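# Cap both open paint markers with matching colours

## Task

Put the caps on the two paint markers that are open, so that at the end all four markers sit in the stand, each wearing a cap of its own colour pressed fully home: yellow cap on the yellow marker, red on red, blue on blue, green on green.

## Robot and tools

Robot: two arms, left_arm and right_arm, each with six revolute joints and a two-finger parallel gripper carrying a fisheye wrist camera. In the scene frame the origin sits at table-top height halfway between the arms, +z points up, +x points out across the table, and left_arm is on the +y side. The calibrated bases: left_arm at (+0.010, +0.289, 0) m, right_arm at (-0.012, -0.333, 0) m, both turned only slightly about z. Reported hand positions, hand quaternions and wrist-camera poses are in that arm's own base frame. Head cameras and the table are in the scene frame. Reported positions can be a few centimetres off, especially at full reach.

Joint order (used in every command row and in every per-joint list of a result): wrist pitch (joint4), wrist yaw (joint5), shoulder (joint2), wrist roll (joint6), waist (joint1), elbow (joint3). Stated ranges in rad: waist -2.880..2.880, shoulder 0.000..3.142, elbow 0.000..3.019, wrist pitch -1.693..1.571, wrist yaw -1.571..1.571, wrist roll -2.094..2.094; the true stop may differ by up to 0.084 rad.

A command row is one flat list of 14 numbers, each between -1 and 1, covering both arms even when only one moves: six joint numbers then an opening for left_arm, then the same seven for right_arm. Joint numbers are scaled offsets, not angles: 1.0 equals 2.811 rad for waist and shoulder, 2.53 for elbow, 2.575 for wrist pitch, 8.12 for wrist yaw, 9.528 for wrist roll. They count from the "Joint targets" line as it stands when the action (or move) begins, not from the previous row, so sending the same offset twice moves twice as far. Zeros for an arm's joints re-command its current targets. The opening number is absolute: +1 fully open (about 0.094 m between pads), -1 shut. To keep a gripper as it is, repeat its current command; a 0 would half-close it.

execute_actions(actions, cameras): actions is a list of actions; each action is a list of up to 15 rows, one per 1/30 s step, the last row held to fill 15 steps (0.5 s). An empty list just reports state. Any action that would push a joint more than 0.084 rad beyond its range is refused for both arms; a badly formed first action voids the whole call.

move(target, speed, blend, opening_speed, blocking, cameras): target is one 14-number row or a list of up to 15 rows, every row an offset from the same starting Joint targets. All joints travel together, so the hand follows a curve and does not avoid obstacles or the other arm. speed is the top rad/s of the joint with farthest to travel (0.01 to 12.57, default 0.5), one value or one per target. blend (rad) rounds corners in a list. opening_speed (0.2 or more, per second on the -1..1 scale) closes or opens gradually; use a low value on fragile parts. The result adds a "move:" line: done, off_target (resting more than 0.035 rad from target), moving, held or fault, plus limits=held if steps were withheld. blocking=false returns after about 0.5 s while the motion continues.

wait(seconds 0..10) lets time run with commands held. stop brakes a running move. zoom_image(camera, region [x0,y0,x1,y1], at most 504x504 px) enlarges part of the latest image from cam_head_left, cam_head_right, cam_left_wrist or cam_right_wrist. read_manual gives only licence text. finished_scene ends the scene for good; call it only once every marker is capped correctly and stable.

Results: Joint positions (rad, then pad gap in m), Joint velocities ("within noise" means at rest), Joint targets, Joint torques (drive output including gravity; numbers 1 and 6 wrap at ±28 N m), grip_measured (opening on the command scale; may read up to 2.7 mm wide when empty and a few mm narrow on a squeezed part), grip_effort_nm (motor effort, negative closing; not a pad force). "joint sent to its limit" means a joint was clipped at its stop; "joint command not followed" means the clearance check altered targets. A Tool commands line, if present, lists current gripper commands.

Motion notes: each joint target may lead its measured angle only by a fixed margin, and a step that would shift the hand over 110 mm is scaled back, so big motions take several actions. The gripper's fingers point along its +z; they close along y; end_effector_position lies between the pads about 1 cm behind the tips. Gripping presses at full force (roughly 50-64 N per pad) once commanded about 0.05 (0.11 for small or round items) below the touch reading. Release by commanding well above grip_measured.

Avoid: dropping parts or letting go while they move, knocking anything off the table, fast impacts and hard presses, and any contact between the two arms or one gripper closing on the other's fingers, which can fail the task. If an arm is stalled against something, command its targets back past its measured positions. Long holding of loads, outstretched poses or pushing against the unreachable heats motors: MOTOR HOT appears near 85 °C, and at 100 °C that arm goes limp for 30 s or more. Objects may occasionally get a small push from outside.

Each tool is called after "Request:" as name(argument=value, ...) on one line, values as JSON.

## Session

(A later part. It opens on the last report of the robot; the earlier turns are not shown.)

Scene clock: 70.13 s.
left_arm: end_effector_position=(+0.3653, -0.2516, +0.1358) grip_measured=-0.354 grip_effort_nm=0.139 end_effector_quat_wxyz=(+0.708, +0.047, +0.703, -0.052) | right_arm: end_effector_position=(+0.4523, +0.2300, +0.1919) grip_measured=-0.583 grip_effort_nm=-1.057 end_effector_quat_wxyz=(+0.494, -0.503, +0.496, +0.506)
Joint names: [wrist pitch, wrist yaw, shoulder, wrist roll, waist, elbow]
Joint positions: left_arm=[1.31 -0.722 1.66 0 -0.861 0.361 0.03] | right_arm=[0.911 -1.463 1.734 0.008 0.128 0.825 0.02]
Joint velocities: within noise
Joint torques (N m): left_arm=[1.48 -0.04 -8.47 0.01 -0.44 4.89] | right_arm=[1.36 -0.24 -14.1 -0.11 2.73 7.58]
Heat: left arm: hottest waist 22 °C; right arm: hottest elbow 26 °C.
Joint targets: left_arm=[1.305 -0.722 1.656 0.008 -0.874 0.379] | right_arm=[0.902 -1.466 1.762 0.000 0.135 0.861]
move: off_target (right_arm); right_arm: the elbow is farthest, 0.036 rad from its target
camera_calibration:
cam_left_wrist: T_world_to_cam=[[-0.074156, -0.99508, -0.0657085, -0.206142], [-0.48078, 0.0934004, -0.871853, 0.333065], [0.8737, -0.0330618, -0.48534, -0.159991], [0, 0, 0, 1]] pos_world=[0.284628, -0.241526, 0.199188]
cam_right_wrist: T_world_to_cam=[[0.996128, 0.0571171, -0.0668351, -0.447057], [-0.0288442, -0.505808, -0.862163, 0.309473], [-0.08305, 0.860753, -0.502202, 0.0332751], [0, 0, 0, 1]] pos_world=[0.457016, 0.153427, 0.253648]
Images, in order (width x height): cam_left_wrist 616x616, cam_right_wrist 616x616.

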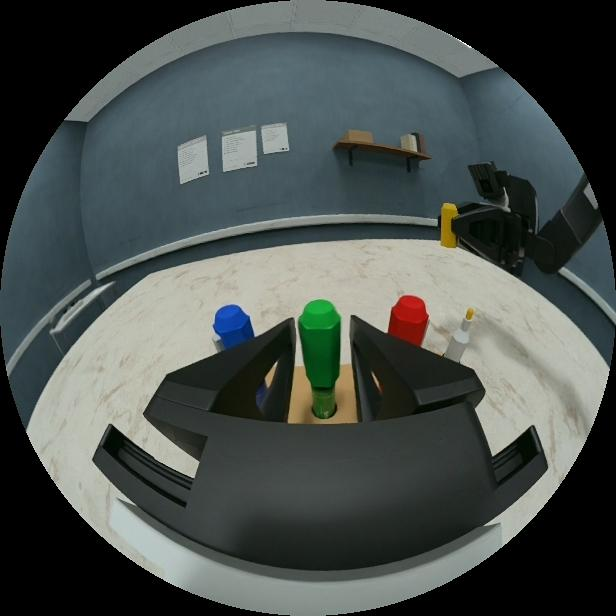

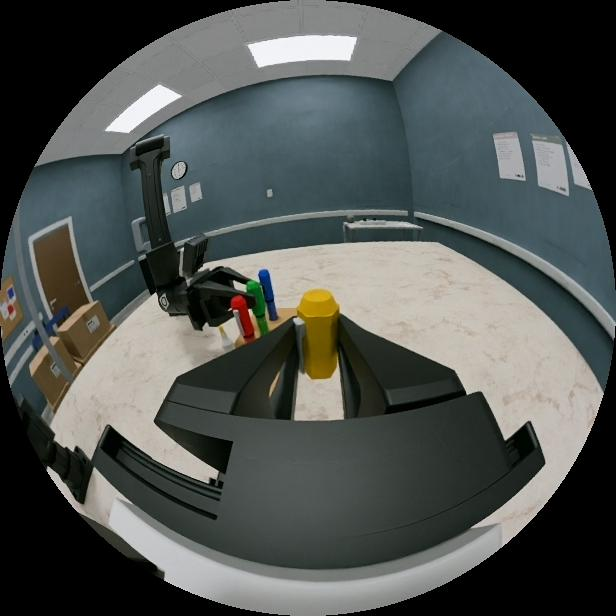

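Request:
move(target=[[0,0,0,0,0,0,-0.2, 0,0,0,0,0,0,-0.8],
[0.01592,-0.00887,-0.01547,0,-0.0249,-0.03024,-0.2, -0.00854,0.04504,-0.05052,0,0.04972,-0.04467,-0.8],
[-0.00583,-0.01736,-0.04571,0,-0.04945,-0.04743,-0.2, -0.01709,0.09009,-0.10103,0,0.09943,-0.08933,-0.8],
[-0.09845,-0.00536,-0.14283,0,-0.01085,-0.06957,-0.2, -0.03417,0.18017,-0.20206,0,0.19886,-0.17866,-0.8]], speed=[0.5, 0.4, 0.5, 0.7], blend=[0, 0, 0.03, 0], opening_speed=0.6)

Scene clock: 77.90 s.
left_arm: end_effector_position=(+0.3103, -0.2106, +0.1765) grip_measured=-0.203 grip_effort_nm=0.144 end_effector_quat_wxyz=(+0.703, +0.055, +0.707, -0.051) | right_arm: end_effector_position=(+0.3599, +0.2952, +0.2460) grip_measured=-0.584 grip_effort_nm=-1.053 end_effector_quat_wxyz=(+0.676, -0.233, +0.654, +0.247)
Joint names: [wrist pitch, wrist yaw, shoulder, wrist roll, waist, elbow]
Joint positions: left_arm=[1.057 -0.768 1.265 0 -0.919 0.201 0.037] | right_arm=[0.823 -0.007 1.206 0.008 0.685 0.418 0.02]
Joint velocities: within noise
Joint torques (N m): left_arm=[1.46 0.1 -5.42 0.01 1.73 5.37] | right_arm=[1.85 0.11 -9.52 -0.11 2.84 5.7]
Heat: left arm: hottest waist 22 °C; right arm: hottest elbow 27 °C.
Joint targets: left_arm=[1.052 -0.766 1.254 0.008 -0.904 0.203] | right_arm=[0.813 -0.003 1.194 0.000 0.695 0.409]
move: done
camera_calibration:
cam_left_wrist: T_world_to_cam=[[-0.0864028, -0.993115, -0.079104, -0.160189], [-0.489866, 0.11149, -0.864639, 0.343549], [0.867506, -0.0359569, -0.496126, -0.0876105], [0, 0, 0, 1]] pos_world=[0.230455, -0.200539, 0.240908]
cam_right_wrist: T_world_to_cam=[[0.666873, -0.74211, -0.0674799, -0.000616322], [-0.391743, -0.272107, -0.878917, 0.45208], [0.633891, 0.612561, -0.472177, -0.195496], [0, 0, 0, 1]] pos_world=[0.301433, 0.24231, 0.30499]

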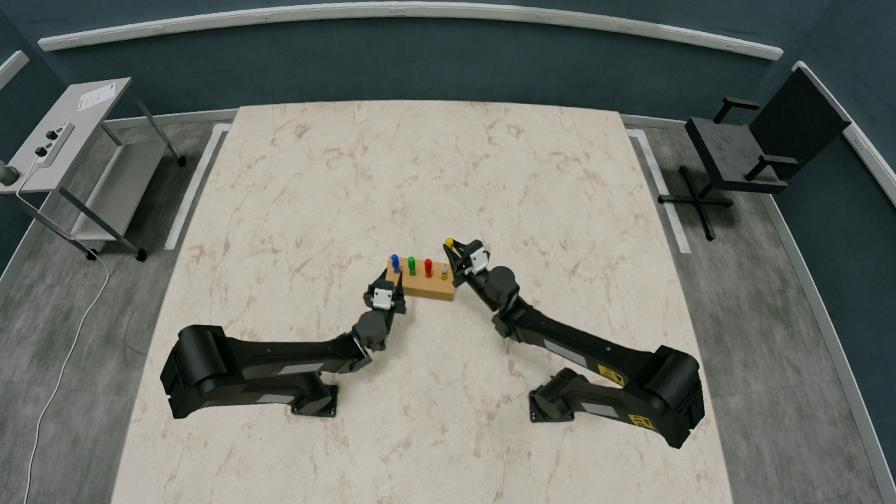

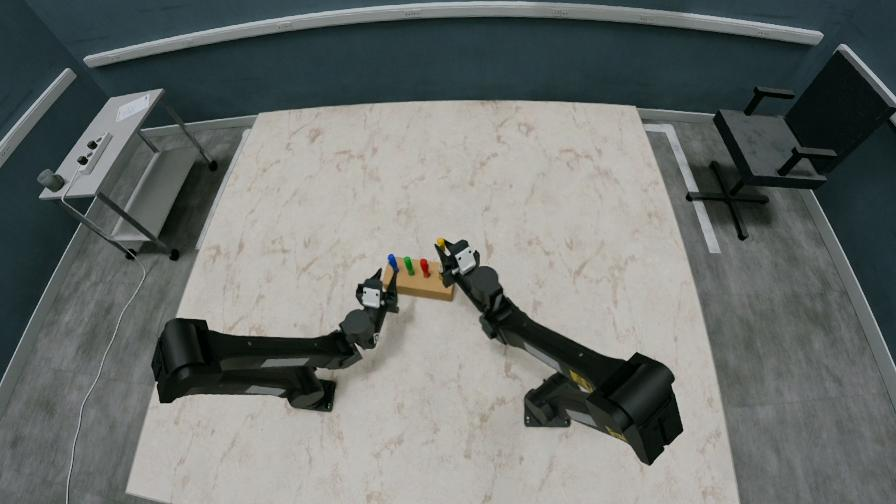

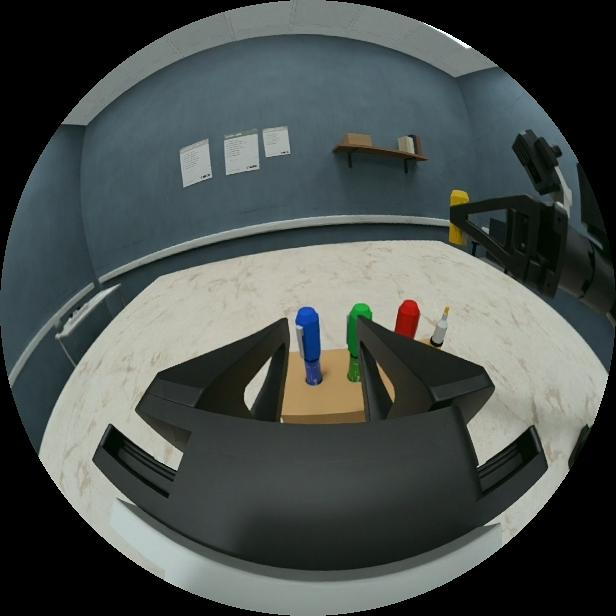

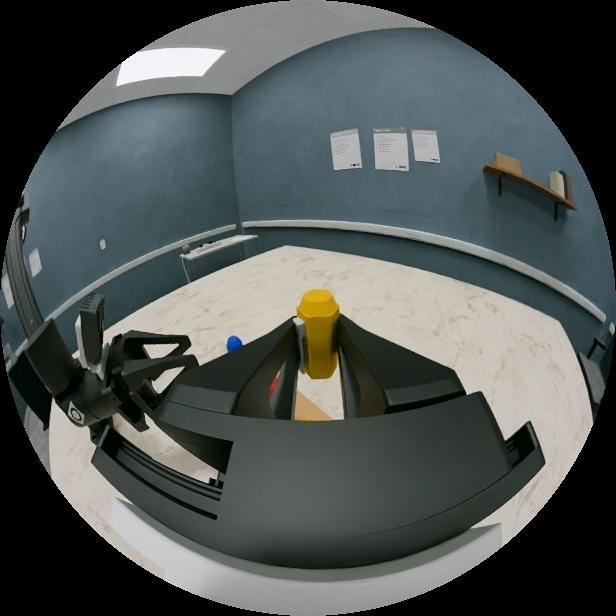

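Request:
zoom_image(camera="cam_left_wrist", region=[380, 180, 500, 360])

Request:
zoom_image(camera="cam_right_wrist", region=[260, 360, 370, 430])

Scaled by 2.800 from the camera's 616x616 image, which has a finer 880x880 frame.

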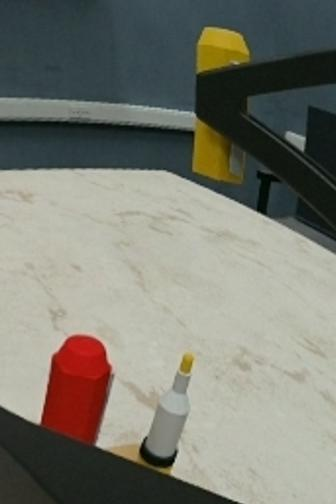

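Scaled by 4.582 from the camera's 616x616 image, which has a finer 880x880 frame.

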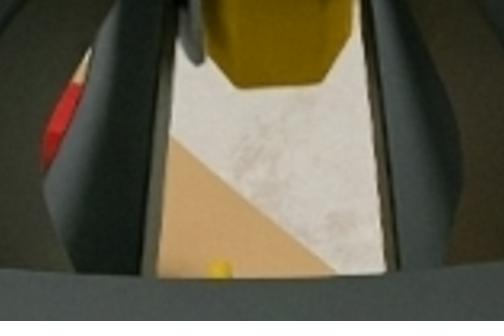

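Request:
zoom_image(camera="cam_right_wrist", region=[275, 280, 365, 425])

Scaled by 3.476 from the camera's 616x616 image, which has a finer 880x880 frame.

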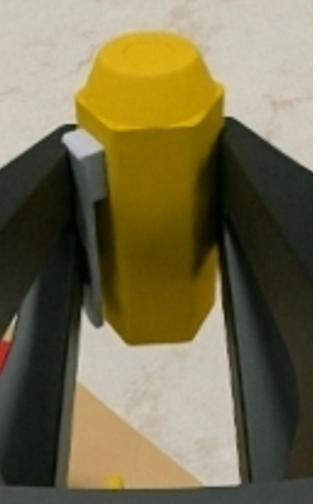

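Request:
move(target=[0,0,0,0,0,0,-0.7, 0.06524,0.00086,0.05977,0,0.00854,-0.01462,-0.8], speed=0.3, opening_speed=0.8, cameras=["cam_left_wrist", "cam_right_wrist"])

Request:
zoom_image(camera="cam_left_wrist", region=[380, 180, 500, 360])

Request:
zoom_image(camera="cam_right_wrist", region=[275, 280, 365, 425])

Scene clock: 80.90 s.
left_arm: end_effector_position=(+0.3102, -0.2105, +0.1762) grip_measured=-0.697 grip_effort_nm=-0.139 end_effector_quat_wxyz=(+0.703, +0.056, +0.707, -0.051) | right_arm: end_effector_position=(+0.3543, +0.3032, +0.2014) grip_measured=-0.584 grip_effort_nm=-1.062 end_effector_quat_wxyz=(+0.663, -0.242, +0.663, +0.248)
Joint names: [wrist pitch, wrist yaw, shoulder, wrist roll, waist, elbow]
Joint positions: left_arm=[1.056 -0.768 1.265 0 -0.919 0.2 0.014] | right_arm=[0.966 0 1.343 0.008 0.709 0.379 0.02]
Joint velocities: within noise
Joint torques (N m): left_arm=[1.47 0.09 -5.36 0.01 1.73 5.39] | right_arm=[2.76 0.1 -7.41 -0.11 2.96 4.82]
Heat: left arm: hottest waist 22 °C; right arm: hottest elbow 27 °C.
Joint targets: left_arm=[1.052 -0.766 1.254 0.008 -0.904 0.203] | right_arm=[0.981 0.004 1.362 0.000 0.719 0.372]
move: done
camera_calibration:
cam_left_wrist: T_world_to_cam=[[-0.0864282, -0.993069, -0.0796475, -0.159969], [-0.490239, 0.111991, -0.864363, 0.343436], [0.867292, -0.035659, -0.496521, -0.0874156], [0, 0, 0, 1]] pos_world=[0.230355, -0.200439, 0.240709]
cam_right_wrist: T_world_to_cam=[[0.677288, -0.732484, -0.0689074, -0.000239378], [-0.408774, -0.296783, -0.863032, 0.423118], [0.611706, 0.612689, -0.500428, -0.204409], [0, 0, 0, 1]] pos_world=[0.29816, 0.250638, 0.262856]
Images, in order (width x height): cam_left_wrist 616x616, cam_right_wrist 616x616.

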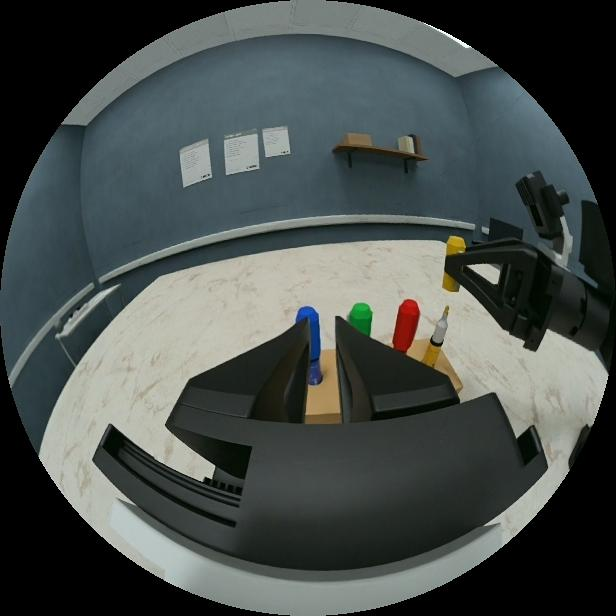

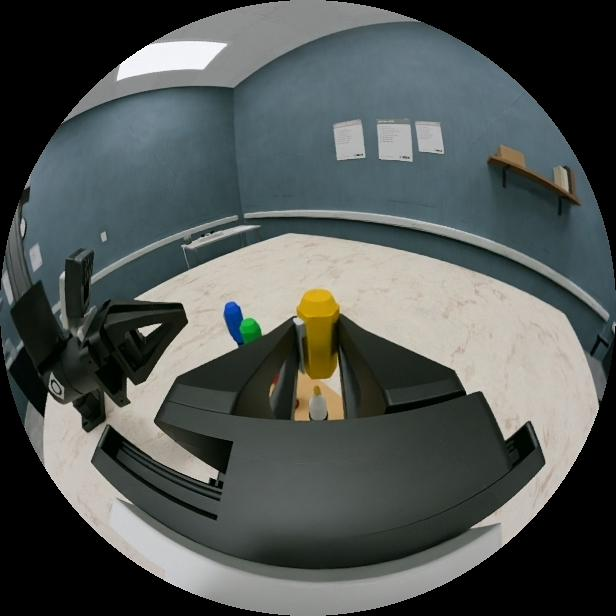

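Scaled by 2.800 from the camera's 616x616 image, which has a finer 880x880 frame.

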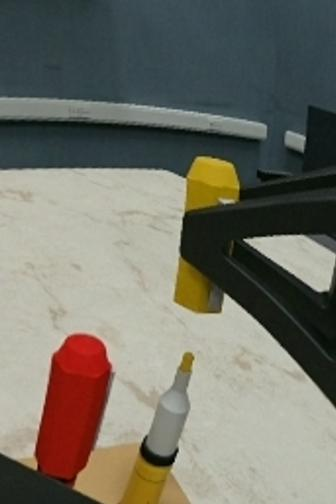

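Scaled by 3.476 from the camera's 616x616 image, which has a finer 880x880 frame.

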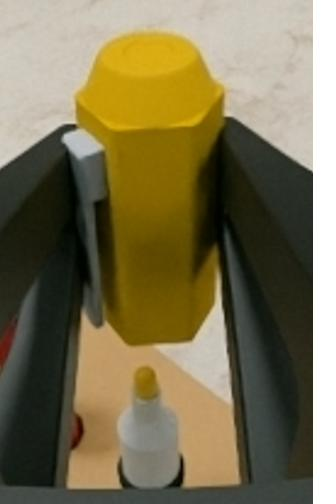

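Request:
move(target=[0,0,0,0,0,0,-0.7, 0.02936,0,0.02003,0,0.00203,-0.00447,-0.8], speed=0.15, cameras=["cam_left_wrist", "cam_right_wrist"])

Request:
zoom_image(camera="cam_left_wrist", region=[410, 230, 490, 370])

Request:
zoom_image(camera="cam_right_wrist", region=[275, 280, 365, 425])

Scene clock: 83.20 s.
left_arm: end_effector_position=(+0.3102, -0.2105, +0.1762) grip_measured=-0.697 grip_effort_nm=-0.144 end_effector_quat_wxyz=(+0.703, +0.056, +0.707, -0.051) | right_arm: end_effector_position=(+0.3527, +0.3051, +0.1914) grip_measured=-0.584 grip_effort_nm=-1.057 end_effector_quat_wxyz=(+0.666, -0.243, +0.659, +0.251)
Joint names: [wrist pitch, wrist yaw, shoulder, wrist roll, waist, elbow]
Joint positions: left_arm=[1.056 -0.768 1.265 0 -0.919 0.2 0.014] | right_arm=[1.042 0 1.396 0.008 0.714 0.368 0.02]
Joint velocities: within noise
Joint torques (N m): left_arm=[1.47 0.1 -5.36 0.01 1.73 5.39] | right_arm=[2.77 0.1 -7.59 -0.11 2.9 4.36]
Heat: left arm: hottest waist 22 °C; right arm: hottest elbow 27 °C.
Joint targets: left_arm=[1.052 -0.766 1.254 0.008 -0.904 0.203] | right_arm=[1.057 0.004 1.418 0.000 0.724 0.361]
move: done
camera_calibration:
cam_left_wrist: T_world_to_cam=[[-0.0864282, -0.993069, -0.0796475, -0.159969], [-0.490239, 0.111991, -0.864363, 0.343436], [0.867292, -0.035659, -0.496521, -0.0874156], [0, 0, 0, 1]] pos_world=[0.230355, -0.200439, 0.240709]
cam_right_wrist: T_world_to_cam=[[0.68178, -0.72834, -0.0685405, -0.00140769], [-0.399723, -0.292417, -0.868743, 0.411007], [0.612697, 0.619688, -0.490498, -0.213986], [0, 0, 0, 1]] pos_world=[0.296358, 0.251765, 0.252003]
Images, in order (width x height): cam_left_wrist 616x616, cam_right_wrist 616x616.

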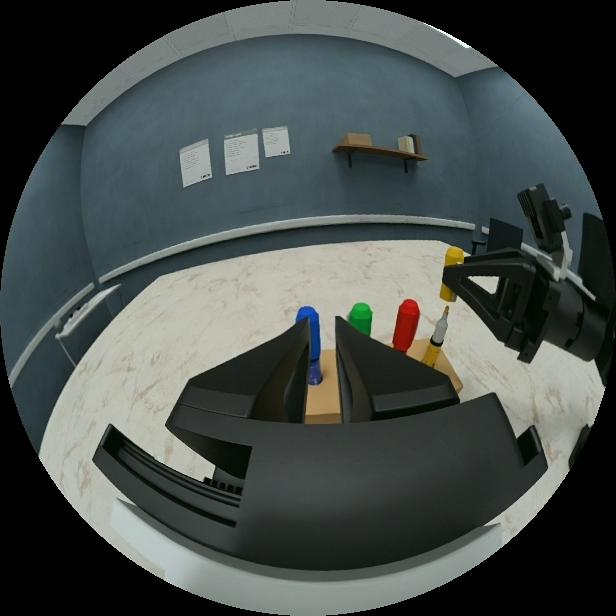

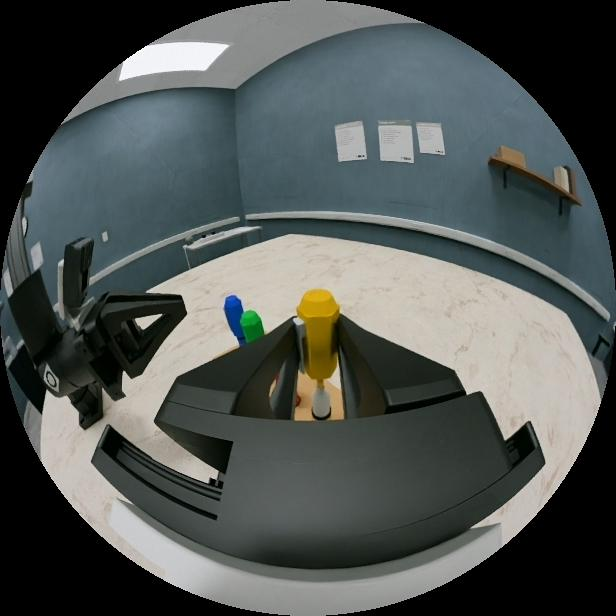

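Scaled by 3.600 from the camera's 616x616 image, which has a finer 880x880 frame.

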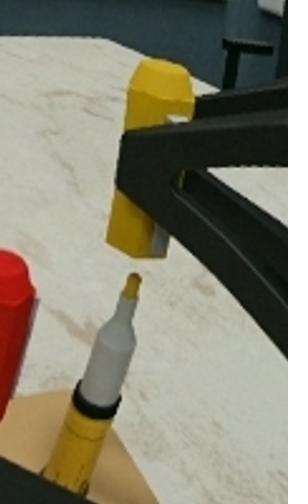

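Scaled by 3.476 from the camera's 616x616 image, which has a finer 880x880 frame.

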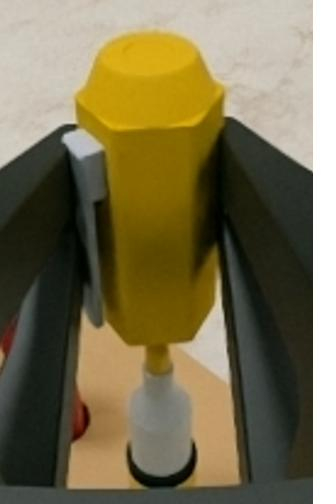

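Request:
move(target=[0,0,0,0,0,0,-0.7, 0.02353,0,0.01999,0,0.00089,-0.00332,-0.8], speed=0.12, cameras=["cam_left_wrist", "cam_right_wrist"])

Request:
zoom_image(camera="cam_left_wrist", region=[410, 230, 490, 370])

Request:
zoom_image(camera="cam_right_wrist", region=[275, 280, 365, 425])

Scene clock: 85.40 s.
left_arm: end_effector_position=(+0.3102, -0.2105, +0.1762) grip_measured=-0.697 grip_effort_nm=-0.144 end_effector_quat_wxyz=(+0.703, +0.056, +0.707, -0.051) | right_arm: end_effector_position=(+0.3519, +0.3061, +0.1777) grip_measured=-0.584 grip_effort_nm=-1.057 end_effector_quat_wxyz=(+0.664, -0.244, +0.660, +0.252)
Joint names: [wrist pitch, wrist yaw, shoulder, wrist roll, waist, elbow]
Joint positions: left_arm=[1.056 -0.768 1.265 0 -0.919 0.2 0.014] | right_arm=[1.102 0 1.452 0.008 0.717 0.36 0.02]
Joint velocities: within noise
Joint torques (N m): left_arm=[1.48 0.1 -5.42 0.01 1.67 5.39] | right_arm=[2.76 0.1 -7.88 -0.11 2.9 3.95]
Heat: left arm: hottest waist 22 °C; right arm: hottest elbow 27 °C.
Joint targets: left_arm=[1.052 -0.766 1.254 0.008 -0.904 0.203] | right_arm=[1.118 0.004 1.475 0.000 0.727 0.352]
move: done
camera_calibration:
cam_left_wrist: T_world_to_cam=[[-0.0864282, -0.993069, -0.0796475, -0.159969], [-0.490239, 0.111991, -0.864363, 0.343436], [0.867292, -0.035659, -0.496521, -0.0874156], [0, 0, 0, 1]] pos_world=[0.230355, -0.200439, 0.240709]
cam_right_wrist: T_world_to_cam=[[0.683513, -0.726706, -0.0686206, -0.00214661], [-0.401419, -0.295707, -0.866845, 0.400409], [0.60965, 0.620045, -0.493833, -0.219221], [0, 0, 0, 1]] pos_world=[0.295847, 0.25277, 0.238687]
Images, in order (width x height): cam_left_wrist 616x616, cam_right_wrist 616x616.

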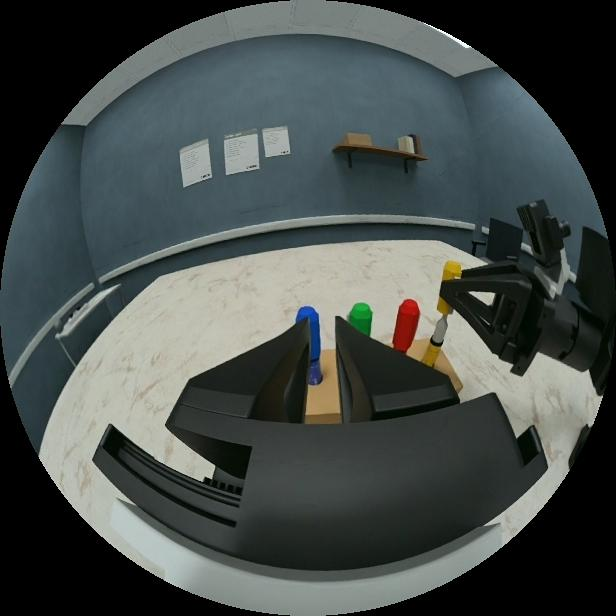

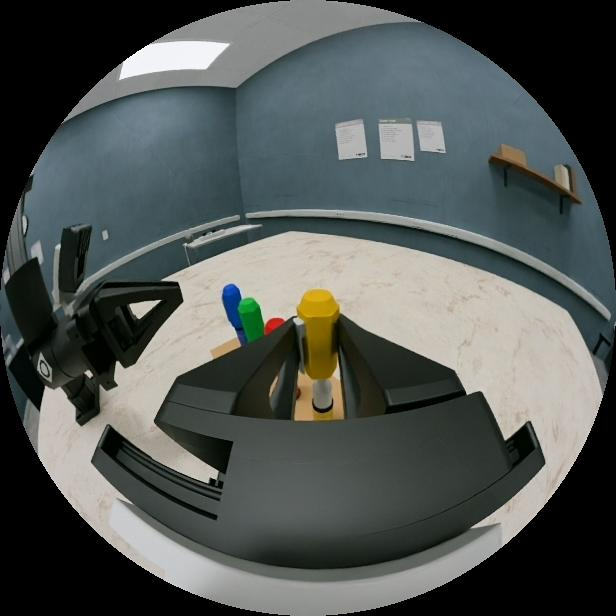

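Scaled by 3.600 from the camera's 616x616 image, which has a finer 880x880 frame.

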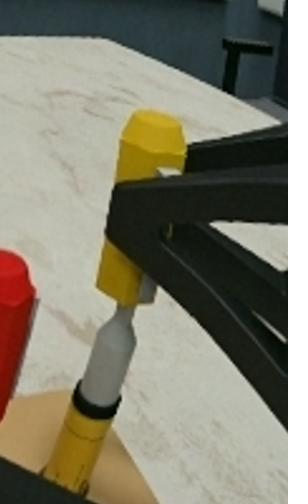

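Scaled by 3.476 from the camera's 616x616 image, which has a finer 880x880 frame.

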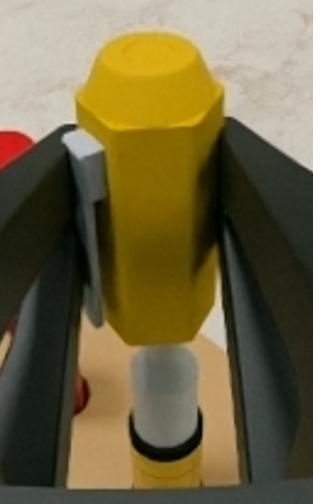

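Request:
zoom_image(camera="cam_left_wrist", region=[425, 250, 475, 350])

Scaled by 5.040 from the camera's 616x616 image, which has a finer 880x880 frame.

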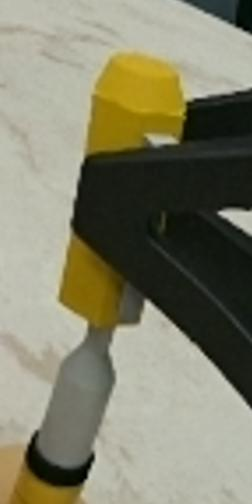

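Request:
move(target=[0,0,0,0,0,0,-0.7, 0.05204,0.0006,0.02633,0,0,-0.00356,-0.8], speed=0.12, cameras=["cam_left_wrist", "cam_right_wrist"])

Request:
zoom_image(camera="cam_left_wrist", region=[425, 250, 475, 350])

Request:
zoom_image(camera="cam_right_wrist", region=[275, 280, 365, 425])

Scene clock: 88.13 s.
left_arm: end_effector_position=(+0.3102, -0.2105, +0.1762) grip_measured=-0.697 grip_effort_nm=-0.144 end_effector_quat_wxyz=(+0.703, +0.056, +0.707, -0.051) | right_arm: end_effector_position=(+0.3518, +0.3049, +0.1746) grip_measured=-0.584 grip_effort_nm=-1.062 end_effector_quat_wxyz=(+0.682, -0.236, +0.643, +0.257)
Joint names: [wrist pitch, wrist yaw, shoulder, wrist roll, waist, elbow]
Joint positions: left_arm=[1.056 -0.768 1.265 0 -0.919 0.2 0.014] | right_arm=[1.236 0.005 1.525 0.008 0.717 0.351 0.02]
Joint velocities: within noise
Joint torques (N m): left_arm=[1.47 0.09 -5.36 0.01 1.73 5.39] | right_arm=[2.7 0.1 -8.23 -0.11 2.96 3.43]
Heat: left arm: hottest waist 22 °C; right arm: hottest elbow 27 °C.
Joint targets: left_arm=[1.052 -0.766 1.254 0.008 -0.904 0.203] | right_arm=[1.252 0.009 1.549 0.000 0.727 0.343]
move: done
camera_calibration:
cam_left_wrist: T_world_to_cam=[[-0.0864282, -0.993069, -0.0796475, -0.159969], [-0.490239, 0.111991, -0.864363, 0.343436], [0.867292, -0.035659, -0.496521, -0.0874156], [0, 0, 0, 1]] pos_world=[0.230355, -0.200439, 0.240709]
cam_right_wrist: T_world_to_cam=[[0.682587, -0.727737, -0.0668819, -0.00287712], [-0.368261, -0.263471, -0.891609, 0.380114], [0.631235, 0.633231, -0.447839, -0.239629], [0, 0, 0, 1]] pos_world=[0.293207, 0.249796, 0.231405]
Images, in order (width x height): cam_left_wrist 616x616, cam_right_wrist 616x616.

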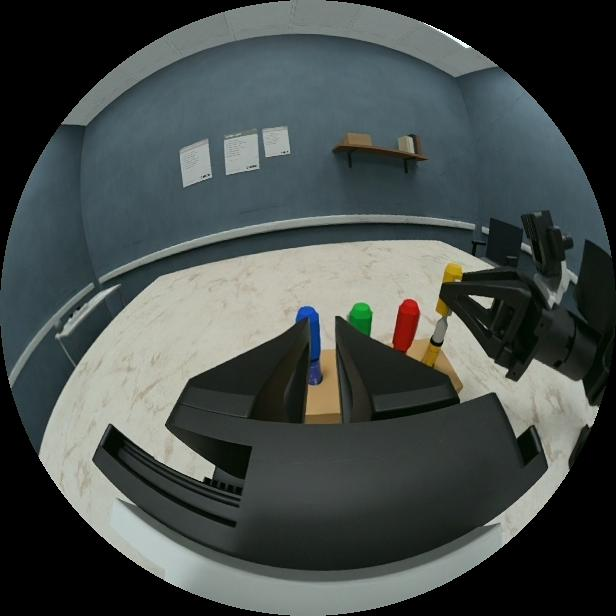

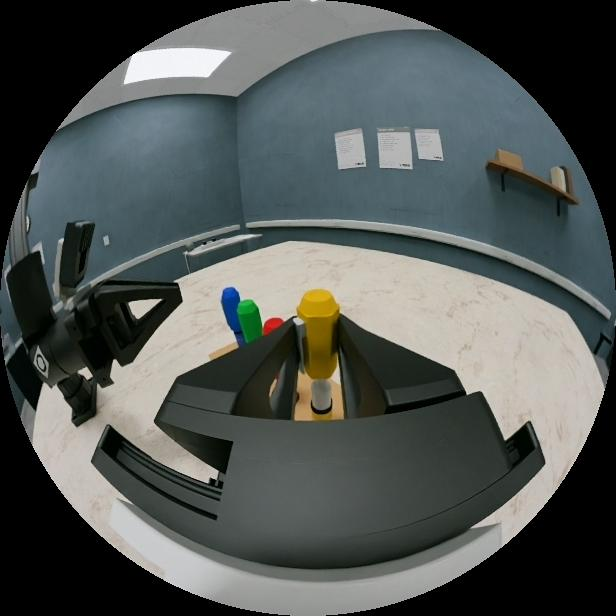

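Scaled by 5.040 from the camera's 616x616 image, which has a finer 880x880 frame.

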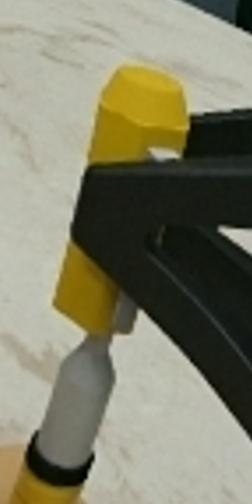

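Scaled by 3.476 from the camera's 616x616 image, which has a finer 880x880 frame.

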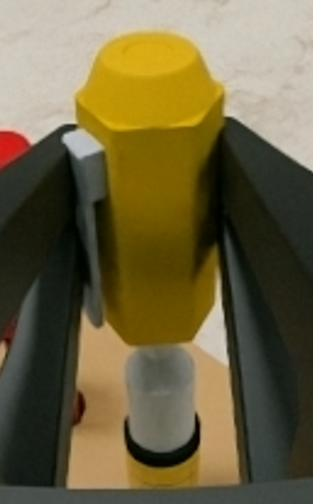

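Request:
move(target=[0,0,0,0,0,0,-0.7, 0.01639,0,0.0137,0,0,-0.00225,-0.8], speed=0.1, cameras=["cam_left_wrist", "cam_right_wrist"])

Request:
zoom_image(camera="cam_left_wrist", region=[425, 250, 475, 350])

Request:
zoom_image(camera="cam_right_wrist", region=[275, 280, 365, 425])

Scene clock: 89.33 s.
left_arm: end_effector_position=(+0.3102, -0.2105, +0.1762) grip_measured=-0.697 grip_effort_nm=-0.144 end_effector_quat_wxyz=(+0.703, +0.056, +0.707, -0.051) | right_arm: end_effector_position=(+0.3509, +0.3041, +0.1655) grip_measured=-0.584 grip_effort_nm=-1.057 end_effector_quat_wxyz=(+0.681, -0.236, +0.644, +0.256)
Joint names: [wrist pitch, wrist yaw, shoulder, wrist roll, waist, elbow]
Joint positions: left_arm=[1.056 -0.768 1.265 0 -0.919 0.2 0.014] | right_arm=[1.278 0.005 1.564 0.008 0.717 0.345 0.02]
Joint velocities: within noise
Joint torques (N m): left_arm=[1.48 0.1 -5.36 0.01 1.73 5.39] | right_arm=[2.74 0.1 -8.47 -0.11 2.96 3.14]
Heat: left arm: hottest waist 22 °C; right arm: hottest elbow 27 °C.
Joint targets: left_arm=[1.052 -0.766 1.254 0.008 -0.904 0.203] | right_arm=[1.294 0.009 1.587 0.000 0.727 0.337]
move: done
camera_calibration:
cam_left_wrist: T_world_to_cam=[[-0.0864282, -0.993069, -0.0796475, -0.159969], [-0.490239, 0.111991, -0.864363, 0.343436], [0.867292, -0.035659, -0.496521, -0.0874156], [0, 0, 0, 1]] pos_world=[0.230355, -0.200439, 0.240709]
cam_right_wrist: T_world_to_cam=[[0.68243, -0.727872, -0.0670204, -0.00332607], [-0.370046, -0.264955, -0.89043, 0.372317], [0.630361, 0.632457, -0.450159, -0.241704], [0, 0, 0, 1]] pos_world=[0.292405, 0.249094, 0.222494]
Images, in order (width x height): cam_left_wrist 616x616, cam_right_wrist 616x616.

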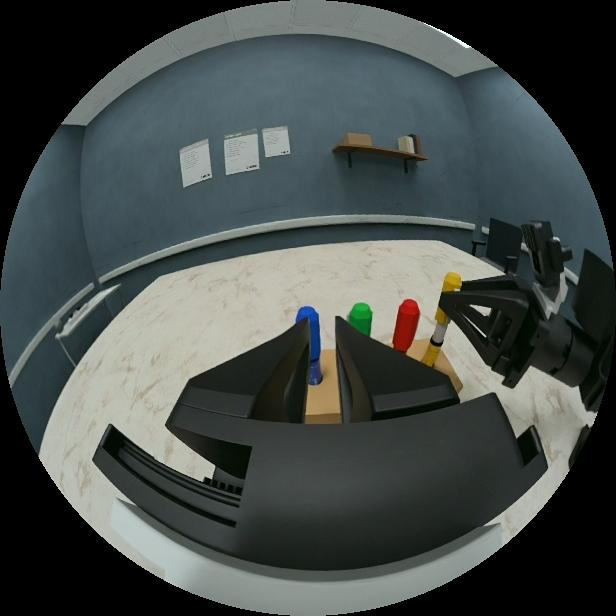

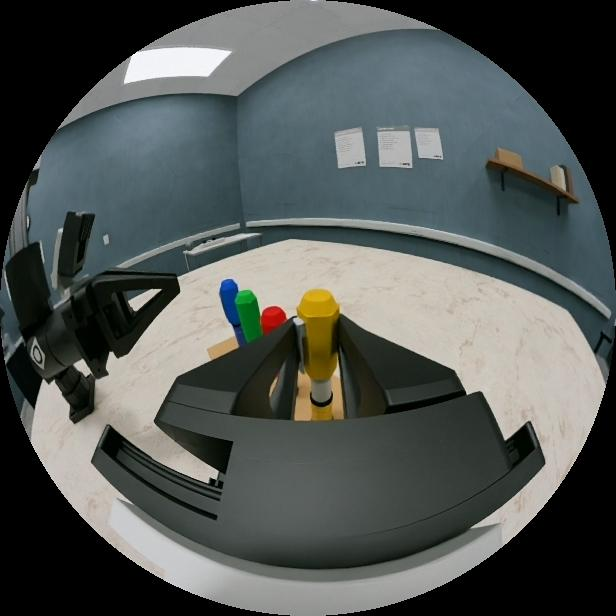

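Scaled by 5.040 from the camera's 616x616 image, which has a finer 880x880 frame.

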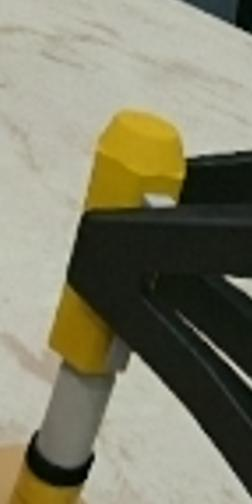

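Scaled by 3.476 from the camera's 616x616 image, which has a finer 880x880 frame.

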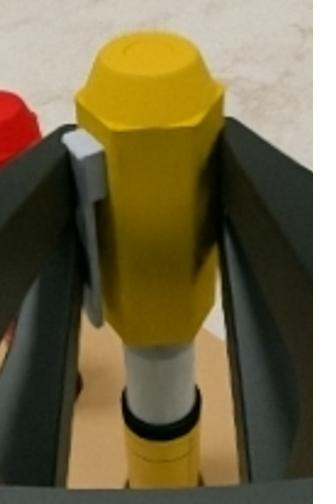

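Request:
move(target=[0,0,0,0,0,0,-0.7, 0.02214,0,0.01957,0,0,-0.0008,-0.8], speed=0.1, cameras=["cam_left_wrist", "cam_right_wrist"])

Request:
zoom_image(camera="cam_left_wrist", region=[425, 250, 475, 350])

Request:
zoom_image(camera="cam_right_wrist", region=[275, 280, 365, 425])

Scene clock: 90.63 s.
left_arm: end_effector_position=(+0.3102, -0.2105, +0.1762) grip_measured=-0.697 grip_effort_nm=-0.144 end_effector_quat_wxyz=(+0.703, +0.056, +0.707, -0.051) | right_arm: end_effector_position=(+0.3515, +0.3046, +0.1553) grip_measured=-0.584 grip_effort_nm=-1.062 end_effector_quat_wxyz=(+0.682, -0.236, +0.643, +0.257)
Joint names: [wrist pitch, wrist yaw, shoulder, wrist roll, waist, elbow]
Joint positions: left_arm=[1.056 -0.768 1.265 0 -0.919 0.2 0.014] | right_arm=[1.335 0.005 1.618 0.008 0.717 0.345 0.02]
Joint velocities: within noise
Joint torques (N m): left_arm=[1.47 0.09 -5.42 0.01 1.73 5.39] | right_arm=[2.69 0.1 -8.76 -0.11 2.96 2.61]
Heat: left arm: hottest waist 22 °C; right arm: hottest elbow 27 °C.
Joint targets: left_arm=[1.052 -0.766 1.254 0.008 -0.904 0.203] | right_arm=[1.351 0.009 1.642 0.000 0.727 0.335]
move: done
camera_calibration:
cam_left_wrist: T_world_to_cam=[[-0.0864282, -0.993069, -0.0796475, -0.159969], [-0.490239, 0.111991, -0.864363, 0.343436], [0.867292, -0.035659, -0.496521, -0.0874156], [0, 0, 0, 1]] pos_world=[0.230355, -0.200439, 0.240709]
cam_right_wrist: T_world_to_cam=[[0.68257, -0.727754, -0.066875, -0.00410101], [-0.368473, -0.263677, -0.891461, 0.362823], [0.63113, 0.633126, -0.448136, -0.247837], [0, 0, 0, 1]] pos_world=[0.292907, 0.249595, 0.212104]
Images, in order (width x height): cam_left_wrist 616x616, cam_right_wrist 616x616.

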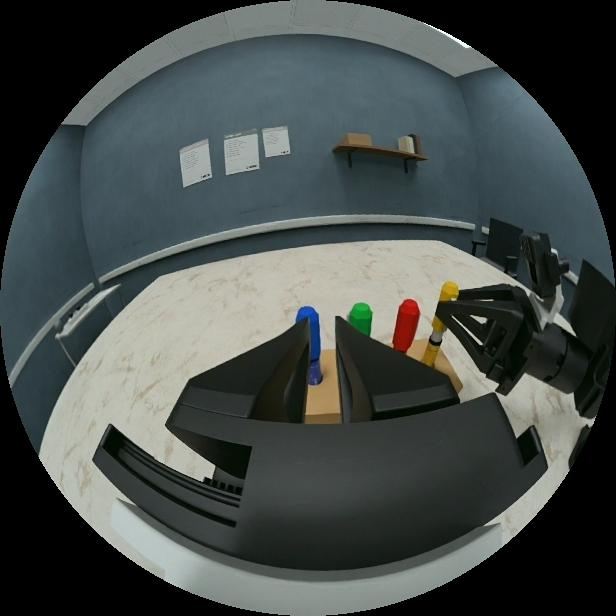

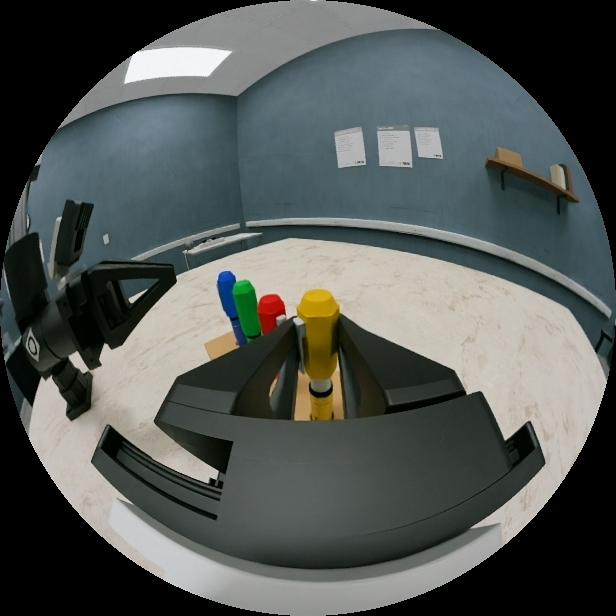

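Scaled by 5.040 from the camera's 616x616 image, which has a finer 880x880 frame.

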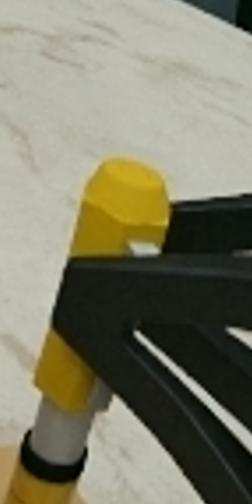

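Scaled by 3.476 from the camera's 616x616 image, which has a finer 880x880 frame.

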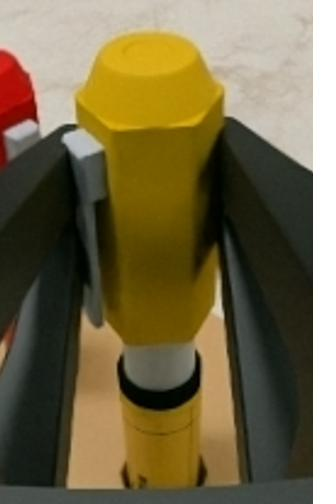

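Request:
move(target=[0,0,0,0,0,0,-0.7, 0.00932,0,0.01138,0,0,-0.0022,-0.8], speed=0.1, cameras=["cam_left_wrist", "cam_right_wrist"])

Request:
zoom_image(camera="cam_left_wrist", region=[425, 250, 475, 350])

Request:
zoom_image(camera="cam_right_wrist", region=[275, 280, 365, 425])

Scene clock: 91.97 s.
left_arm: end_effector_position=(+0.3102, -0.2105, +0.1762) grip_measured=-0.697 grip_effort_nm=-0.139 end_effector_quat_wxyz=(+0.703, +0.056, +0.707, -0.051) | right_arm: end_effector_position=(+0.3500, +0.3033, +0.1474) grip_measured=-0.584 grip_effort_nm=-1.057 end_effector_quat_wxyz=(+0.680, -0.237, +0.645, +0.256)
Joint names: [wrist pitch, wrist yaw, shoulder, wrist roll, waist, elbow]
Joint positions: left_arm=[1.056 -0.768 1.265 0 -0.919 0.2 0.014] | right_arm=[1.363 0.005 1.647 0.008 0.717 0.339 0.02]
Joint velocities: within noise
Joint torques (N m): left_arm=[1.48 0.09 -5.42 0.01 1.73 5.39] | right_arm=[2.59 0.1 -8.82 -0.11 2.96 2.44]
Heat: left arm: hottest waist 22 °C; right arm: hottest elbow 27 °C.
Joint targets: left_arm=[1.052 -0.766 1.254 0.008 -0.904 0.203] | right_arm=[1.375 0.009 1.674 0.000 0.727 0.330]
move: done
camera_calibration:
cam_left_wrist: T_world_to_cam=[[-0.0864282, -0.993069, -0.0796475, -0.159969], [-0.490239, 0.111991, -0.864363, 0.343436], [0.867292, -0.035659, -0.496521, -0.0874156], [0, 0, 0, 1]] pos_world=[0.230355, -0.200439, 0.240709]
cam_right_wrist: T_world_to_cam=[[0.68222, -0.728059, -0.0671257, -0.00427031], [-0.373103, -0.26771, -0.888327, 0.357292], [0.628784, 0.63108, -0.454278, -0.247273], [0, 0, 0, 1]] pos_world=[0.291701, 0.24859, 0.204775]
Images, in order (width x height): cam_left_wrist 616x616, cam_right_wrist 616x616.

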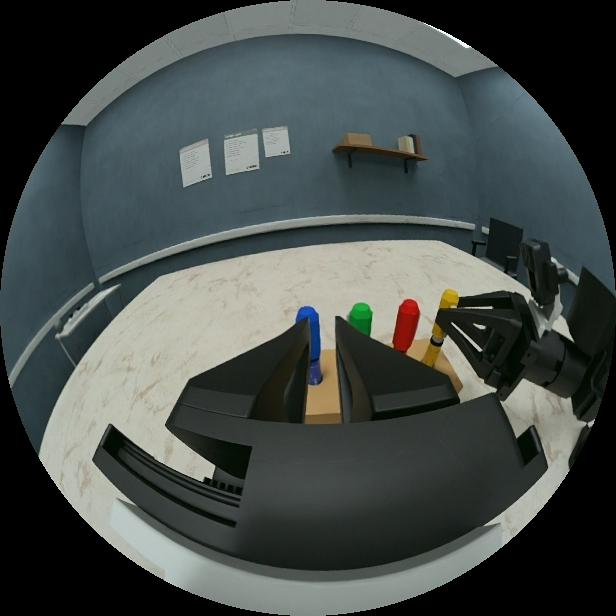

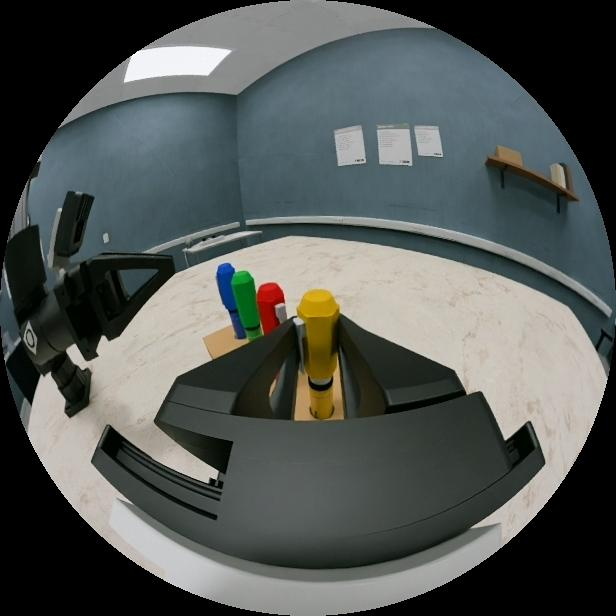

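Scaled by 5.040 from the camera's 616x616 image, which has a finer 880x880 frame.

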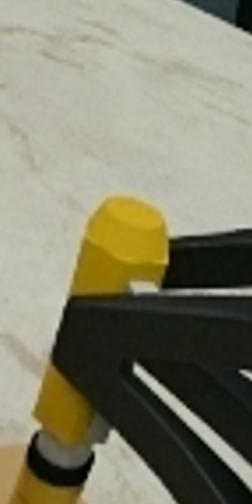

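Scaled by 3.476 from the camera's 616x616 image, which has a finer 880x880 frame.

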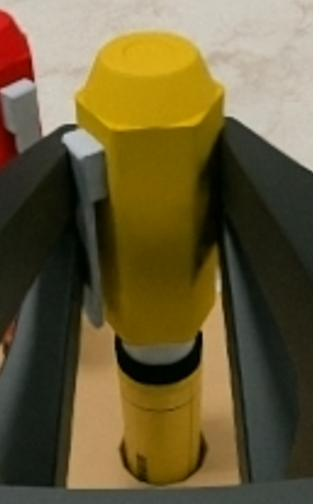

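Request:
move(target=[0,0,0,0,0,0,-0.7, 0.0031,0,0.0121,0,0,-0.0045,-0.8], speed=0.1, cameras=["cam_left_wrist", "cam_right_wrist"])

Request:
zoom_image(camera="cam_left_wrist", region=[425, 250, 475, 350])

Request:
zoom_image(camera="cam_right_wrist", region=[275, 280, 365, 425])

Scene clock: 93.07 s.
left_arm: end_effector_position=(+0.3102, -0.2105, +0.1762) grip_measured=-0.697 grip_effort_nm=-0.139 end_effector_quat_wxyz=(+0.703, +0.056, +0.707, -0.051) | right_arm: end_effector_position=(+0.3500, +0.3033, +0.1456) grip_measured=-0.584 grip_effort_nm=-1.057 end_effector_quat_wxyz=(+0.682, -0.236, +0.643, +0.257)
Joint names: [wrist pitch, wrist yaw, shoulder, wrist roll, waist, elbow]
Joint positions: left_arm=[1.056 -0.768 1.265 0 -0.919 0.2 0.014] | right_arm=[1.39 0.005 1.666 0.008 0.717 0.339 0.02]
Joint velocities: within noise
Joint torques (N m): left_arm=[1.48 0.1 -5.36 0.01 1.73 5.39] | right_arm=[1.98 0.09 -7.3 -0.11 2.9 1.52]
Heat: left arm: hottest waist 22 °C; right arm: hottest elbow 27 °C.
Joint targets: left_arm=[1.052 -0.766 1.254 0.008 -0.904 0.203] | right_arm=[1.383 0.009 1.708 0.000 0.727 0.319]
move: off_target (right_arm); right_arm: the shoulder is farthest, 0.042 rad from its target
camera_calibration:
cam_left_wrist: T_world_to_cam=[[-0.0864282, -0.993069, -0.0796475, -0.159969], [-0.490239, 0.111991, -0.864363, 0.343436], [0.867292, -0.035659, -0.496521, -0.0874156], [0, 0, 0, 1]] pos_world=[0.230355, -0.200439, 0.240709]
cam_right_wrist: T_world_to_cam=[[0.682625, -0.7277, -0.0669029, -0.00470637], [-0.367784, -0.262999, -0.891945, 0.352862], [0.631473, 0.63347, -0.447166, -0.250712], [0, 0, 0, 1]] pos_world=[0.291308, 0.248196, 0.202308]
Images, in order (width x height): cam_left_wrist 616x616, cam_right_wrist 616x616.

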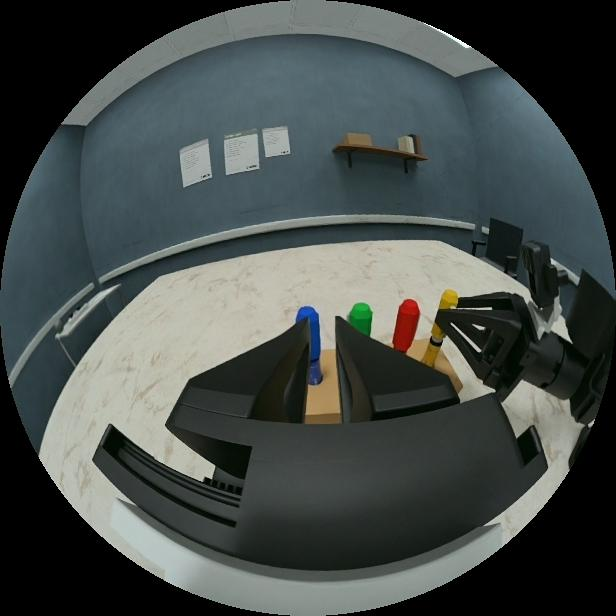

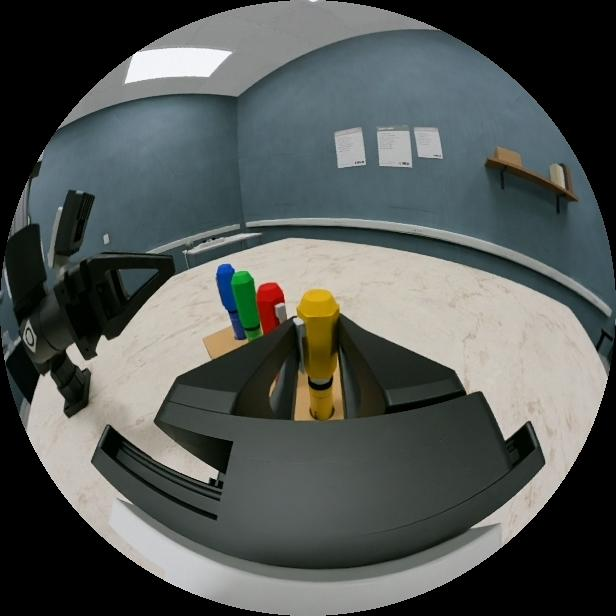

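Scaled by 5.040 from the camera's 616x616 image, which has a finer 880x880 frame.

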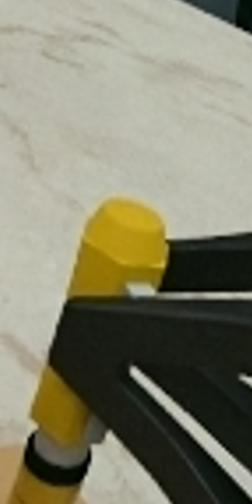

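Scaled by 3.476 from the camera's 616x616 image, which has a finer 880x880 frame.

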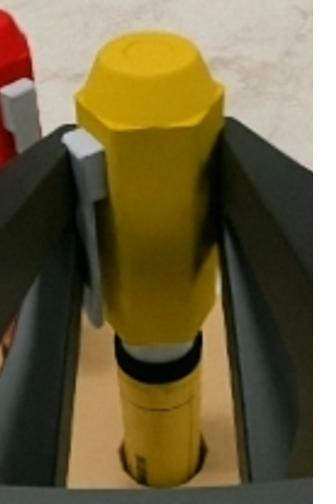

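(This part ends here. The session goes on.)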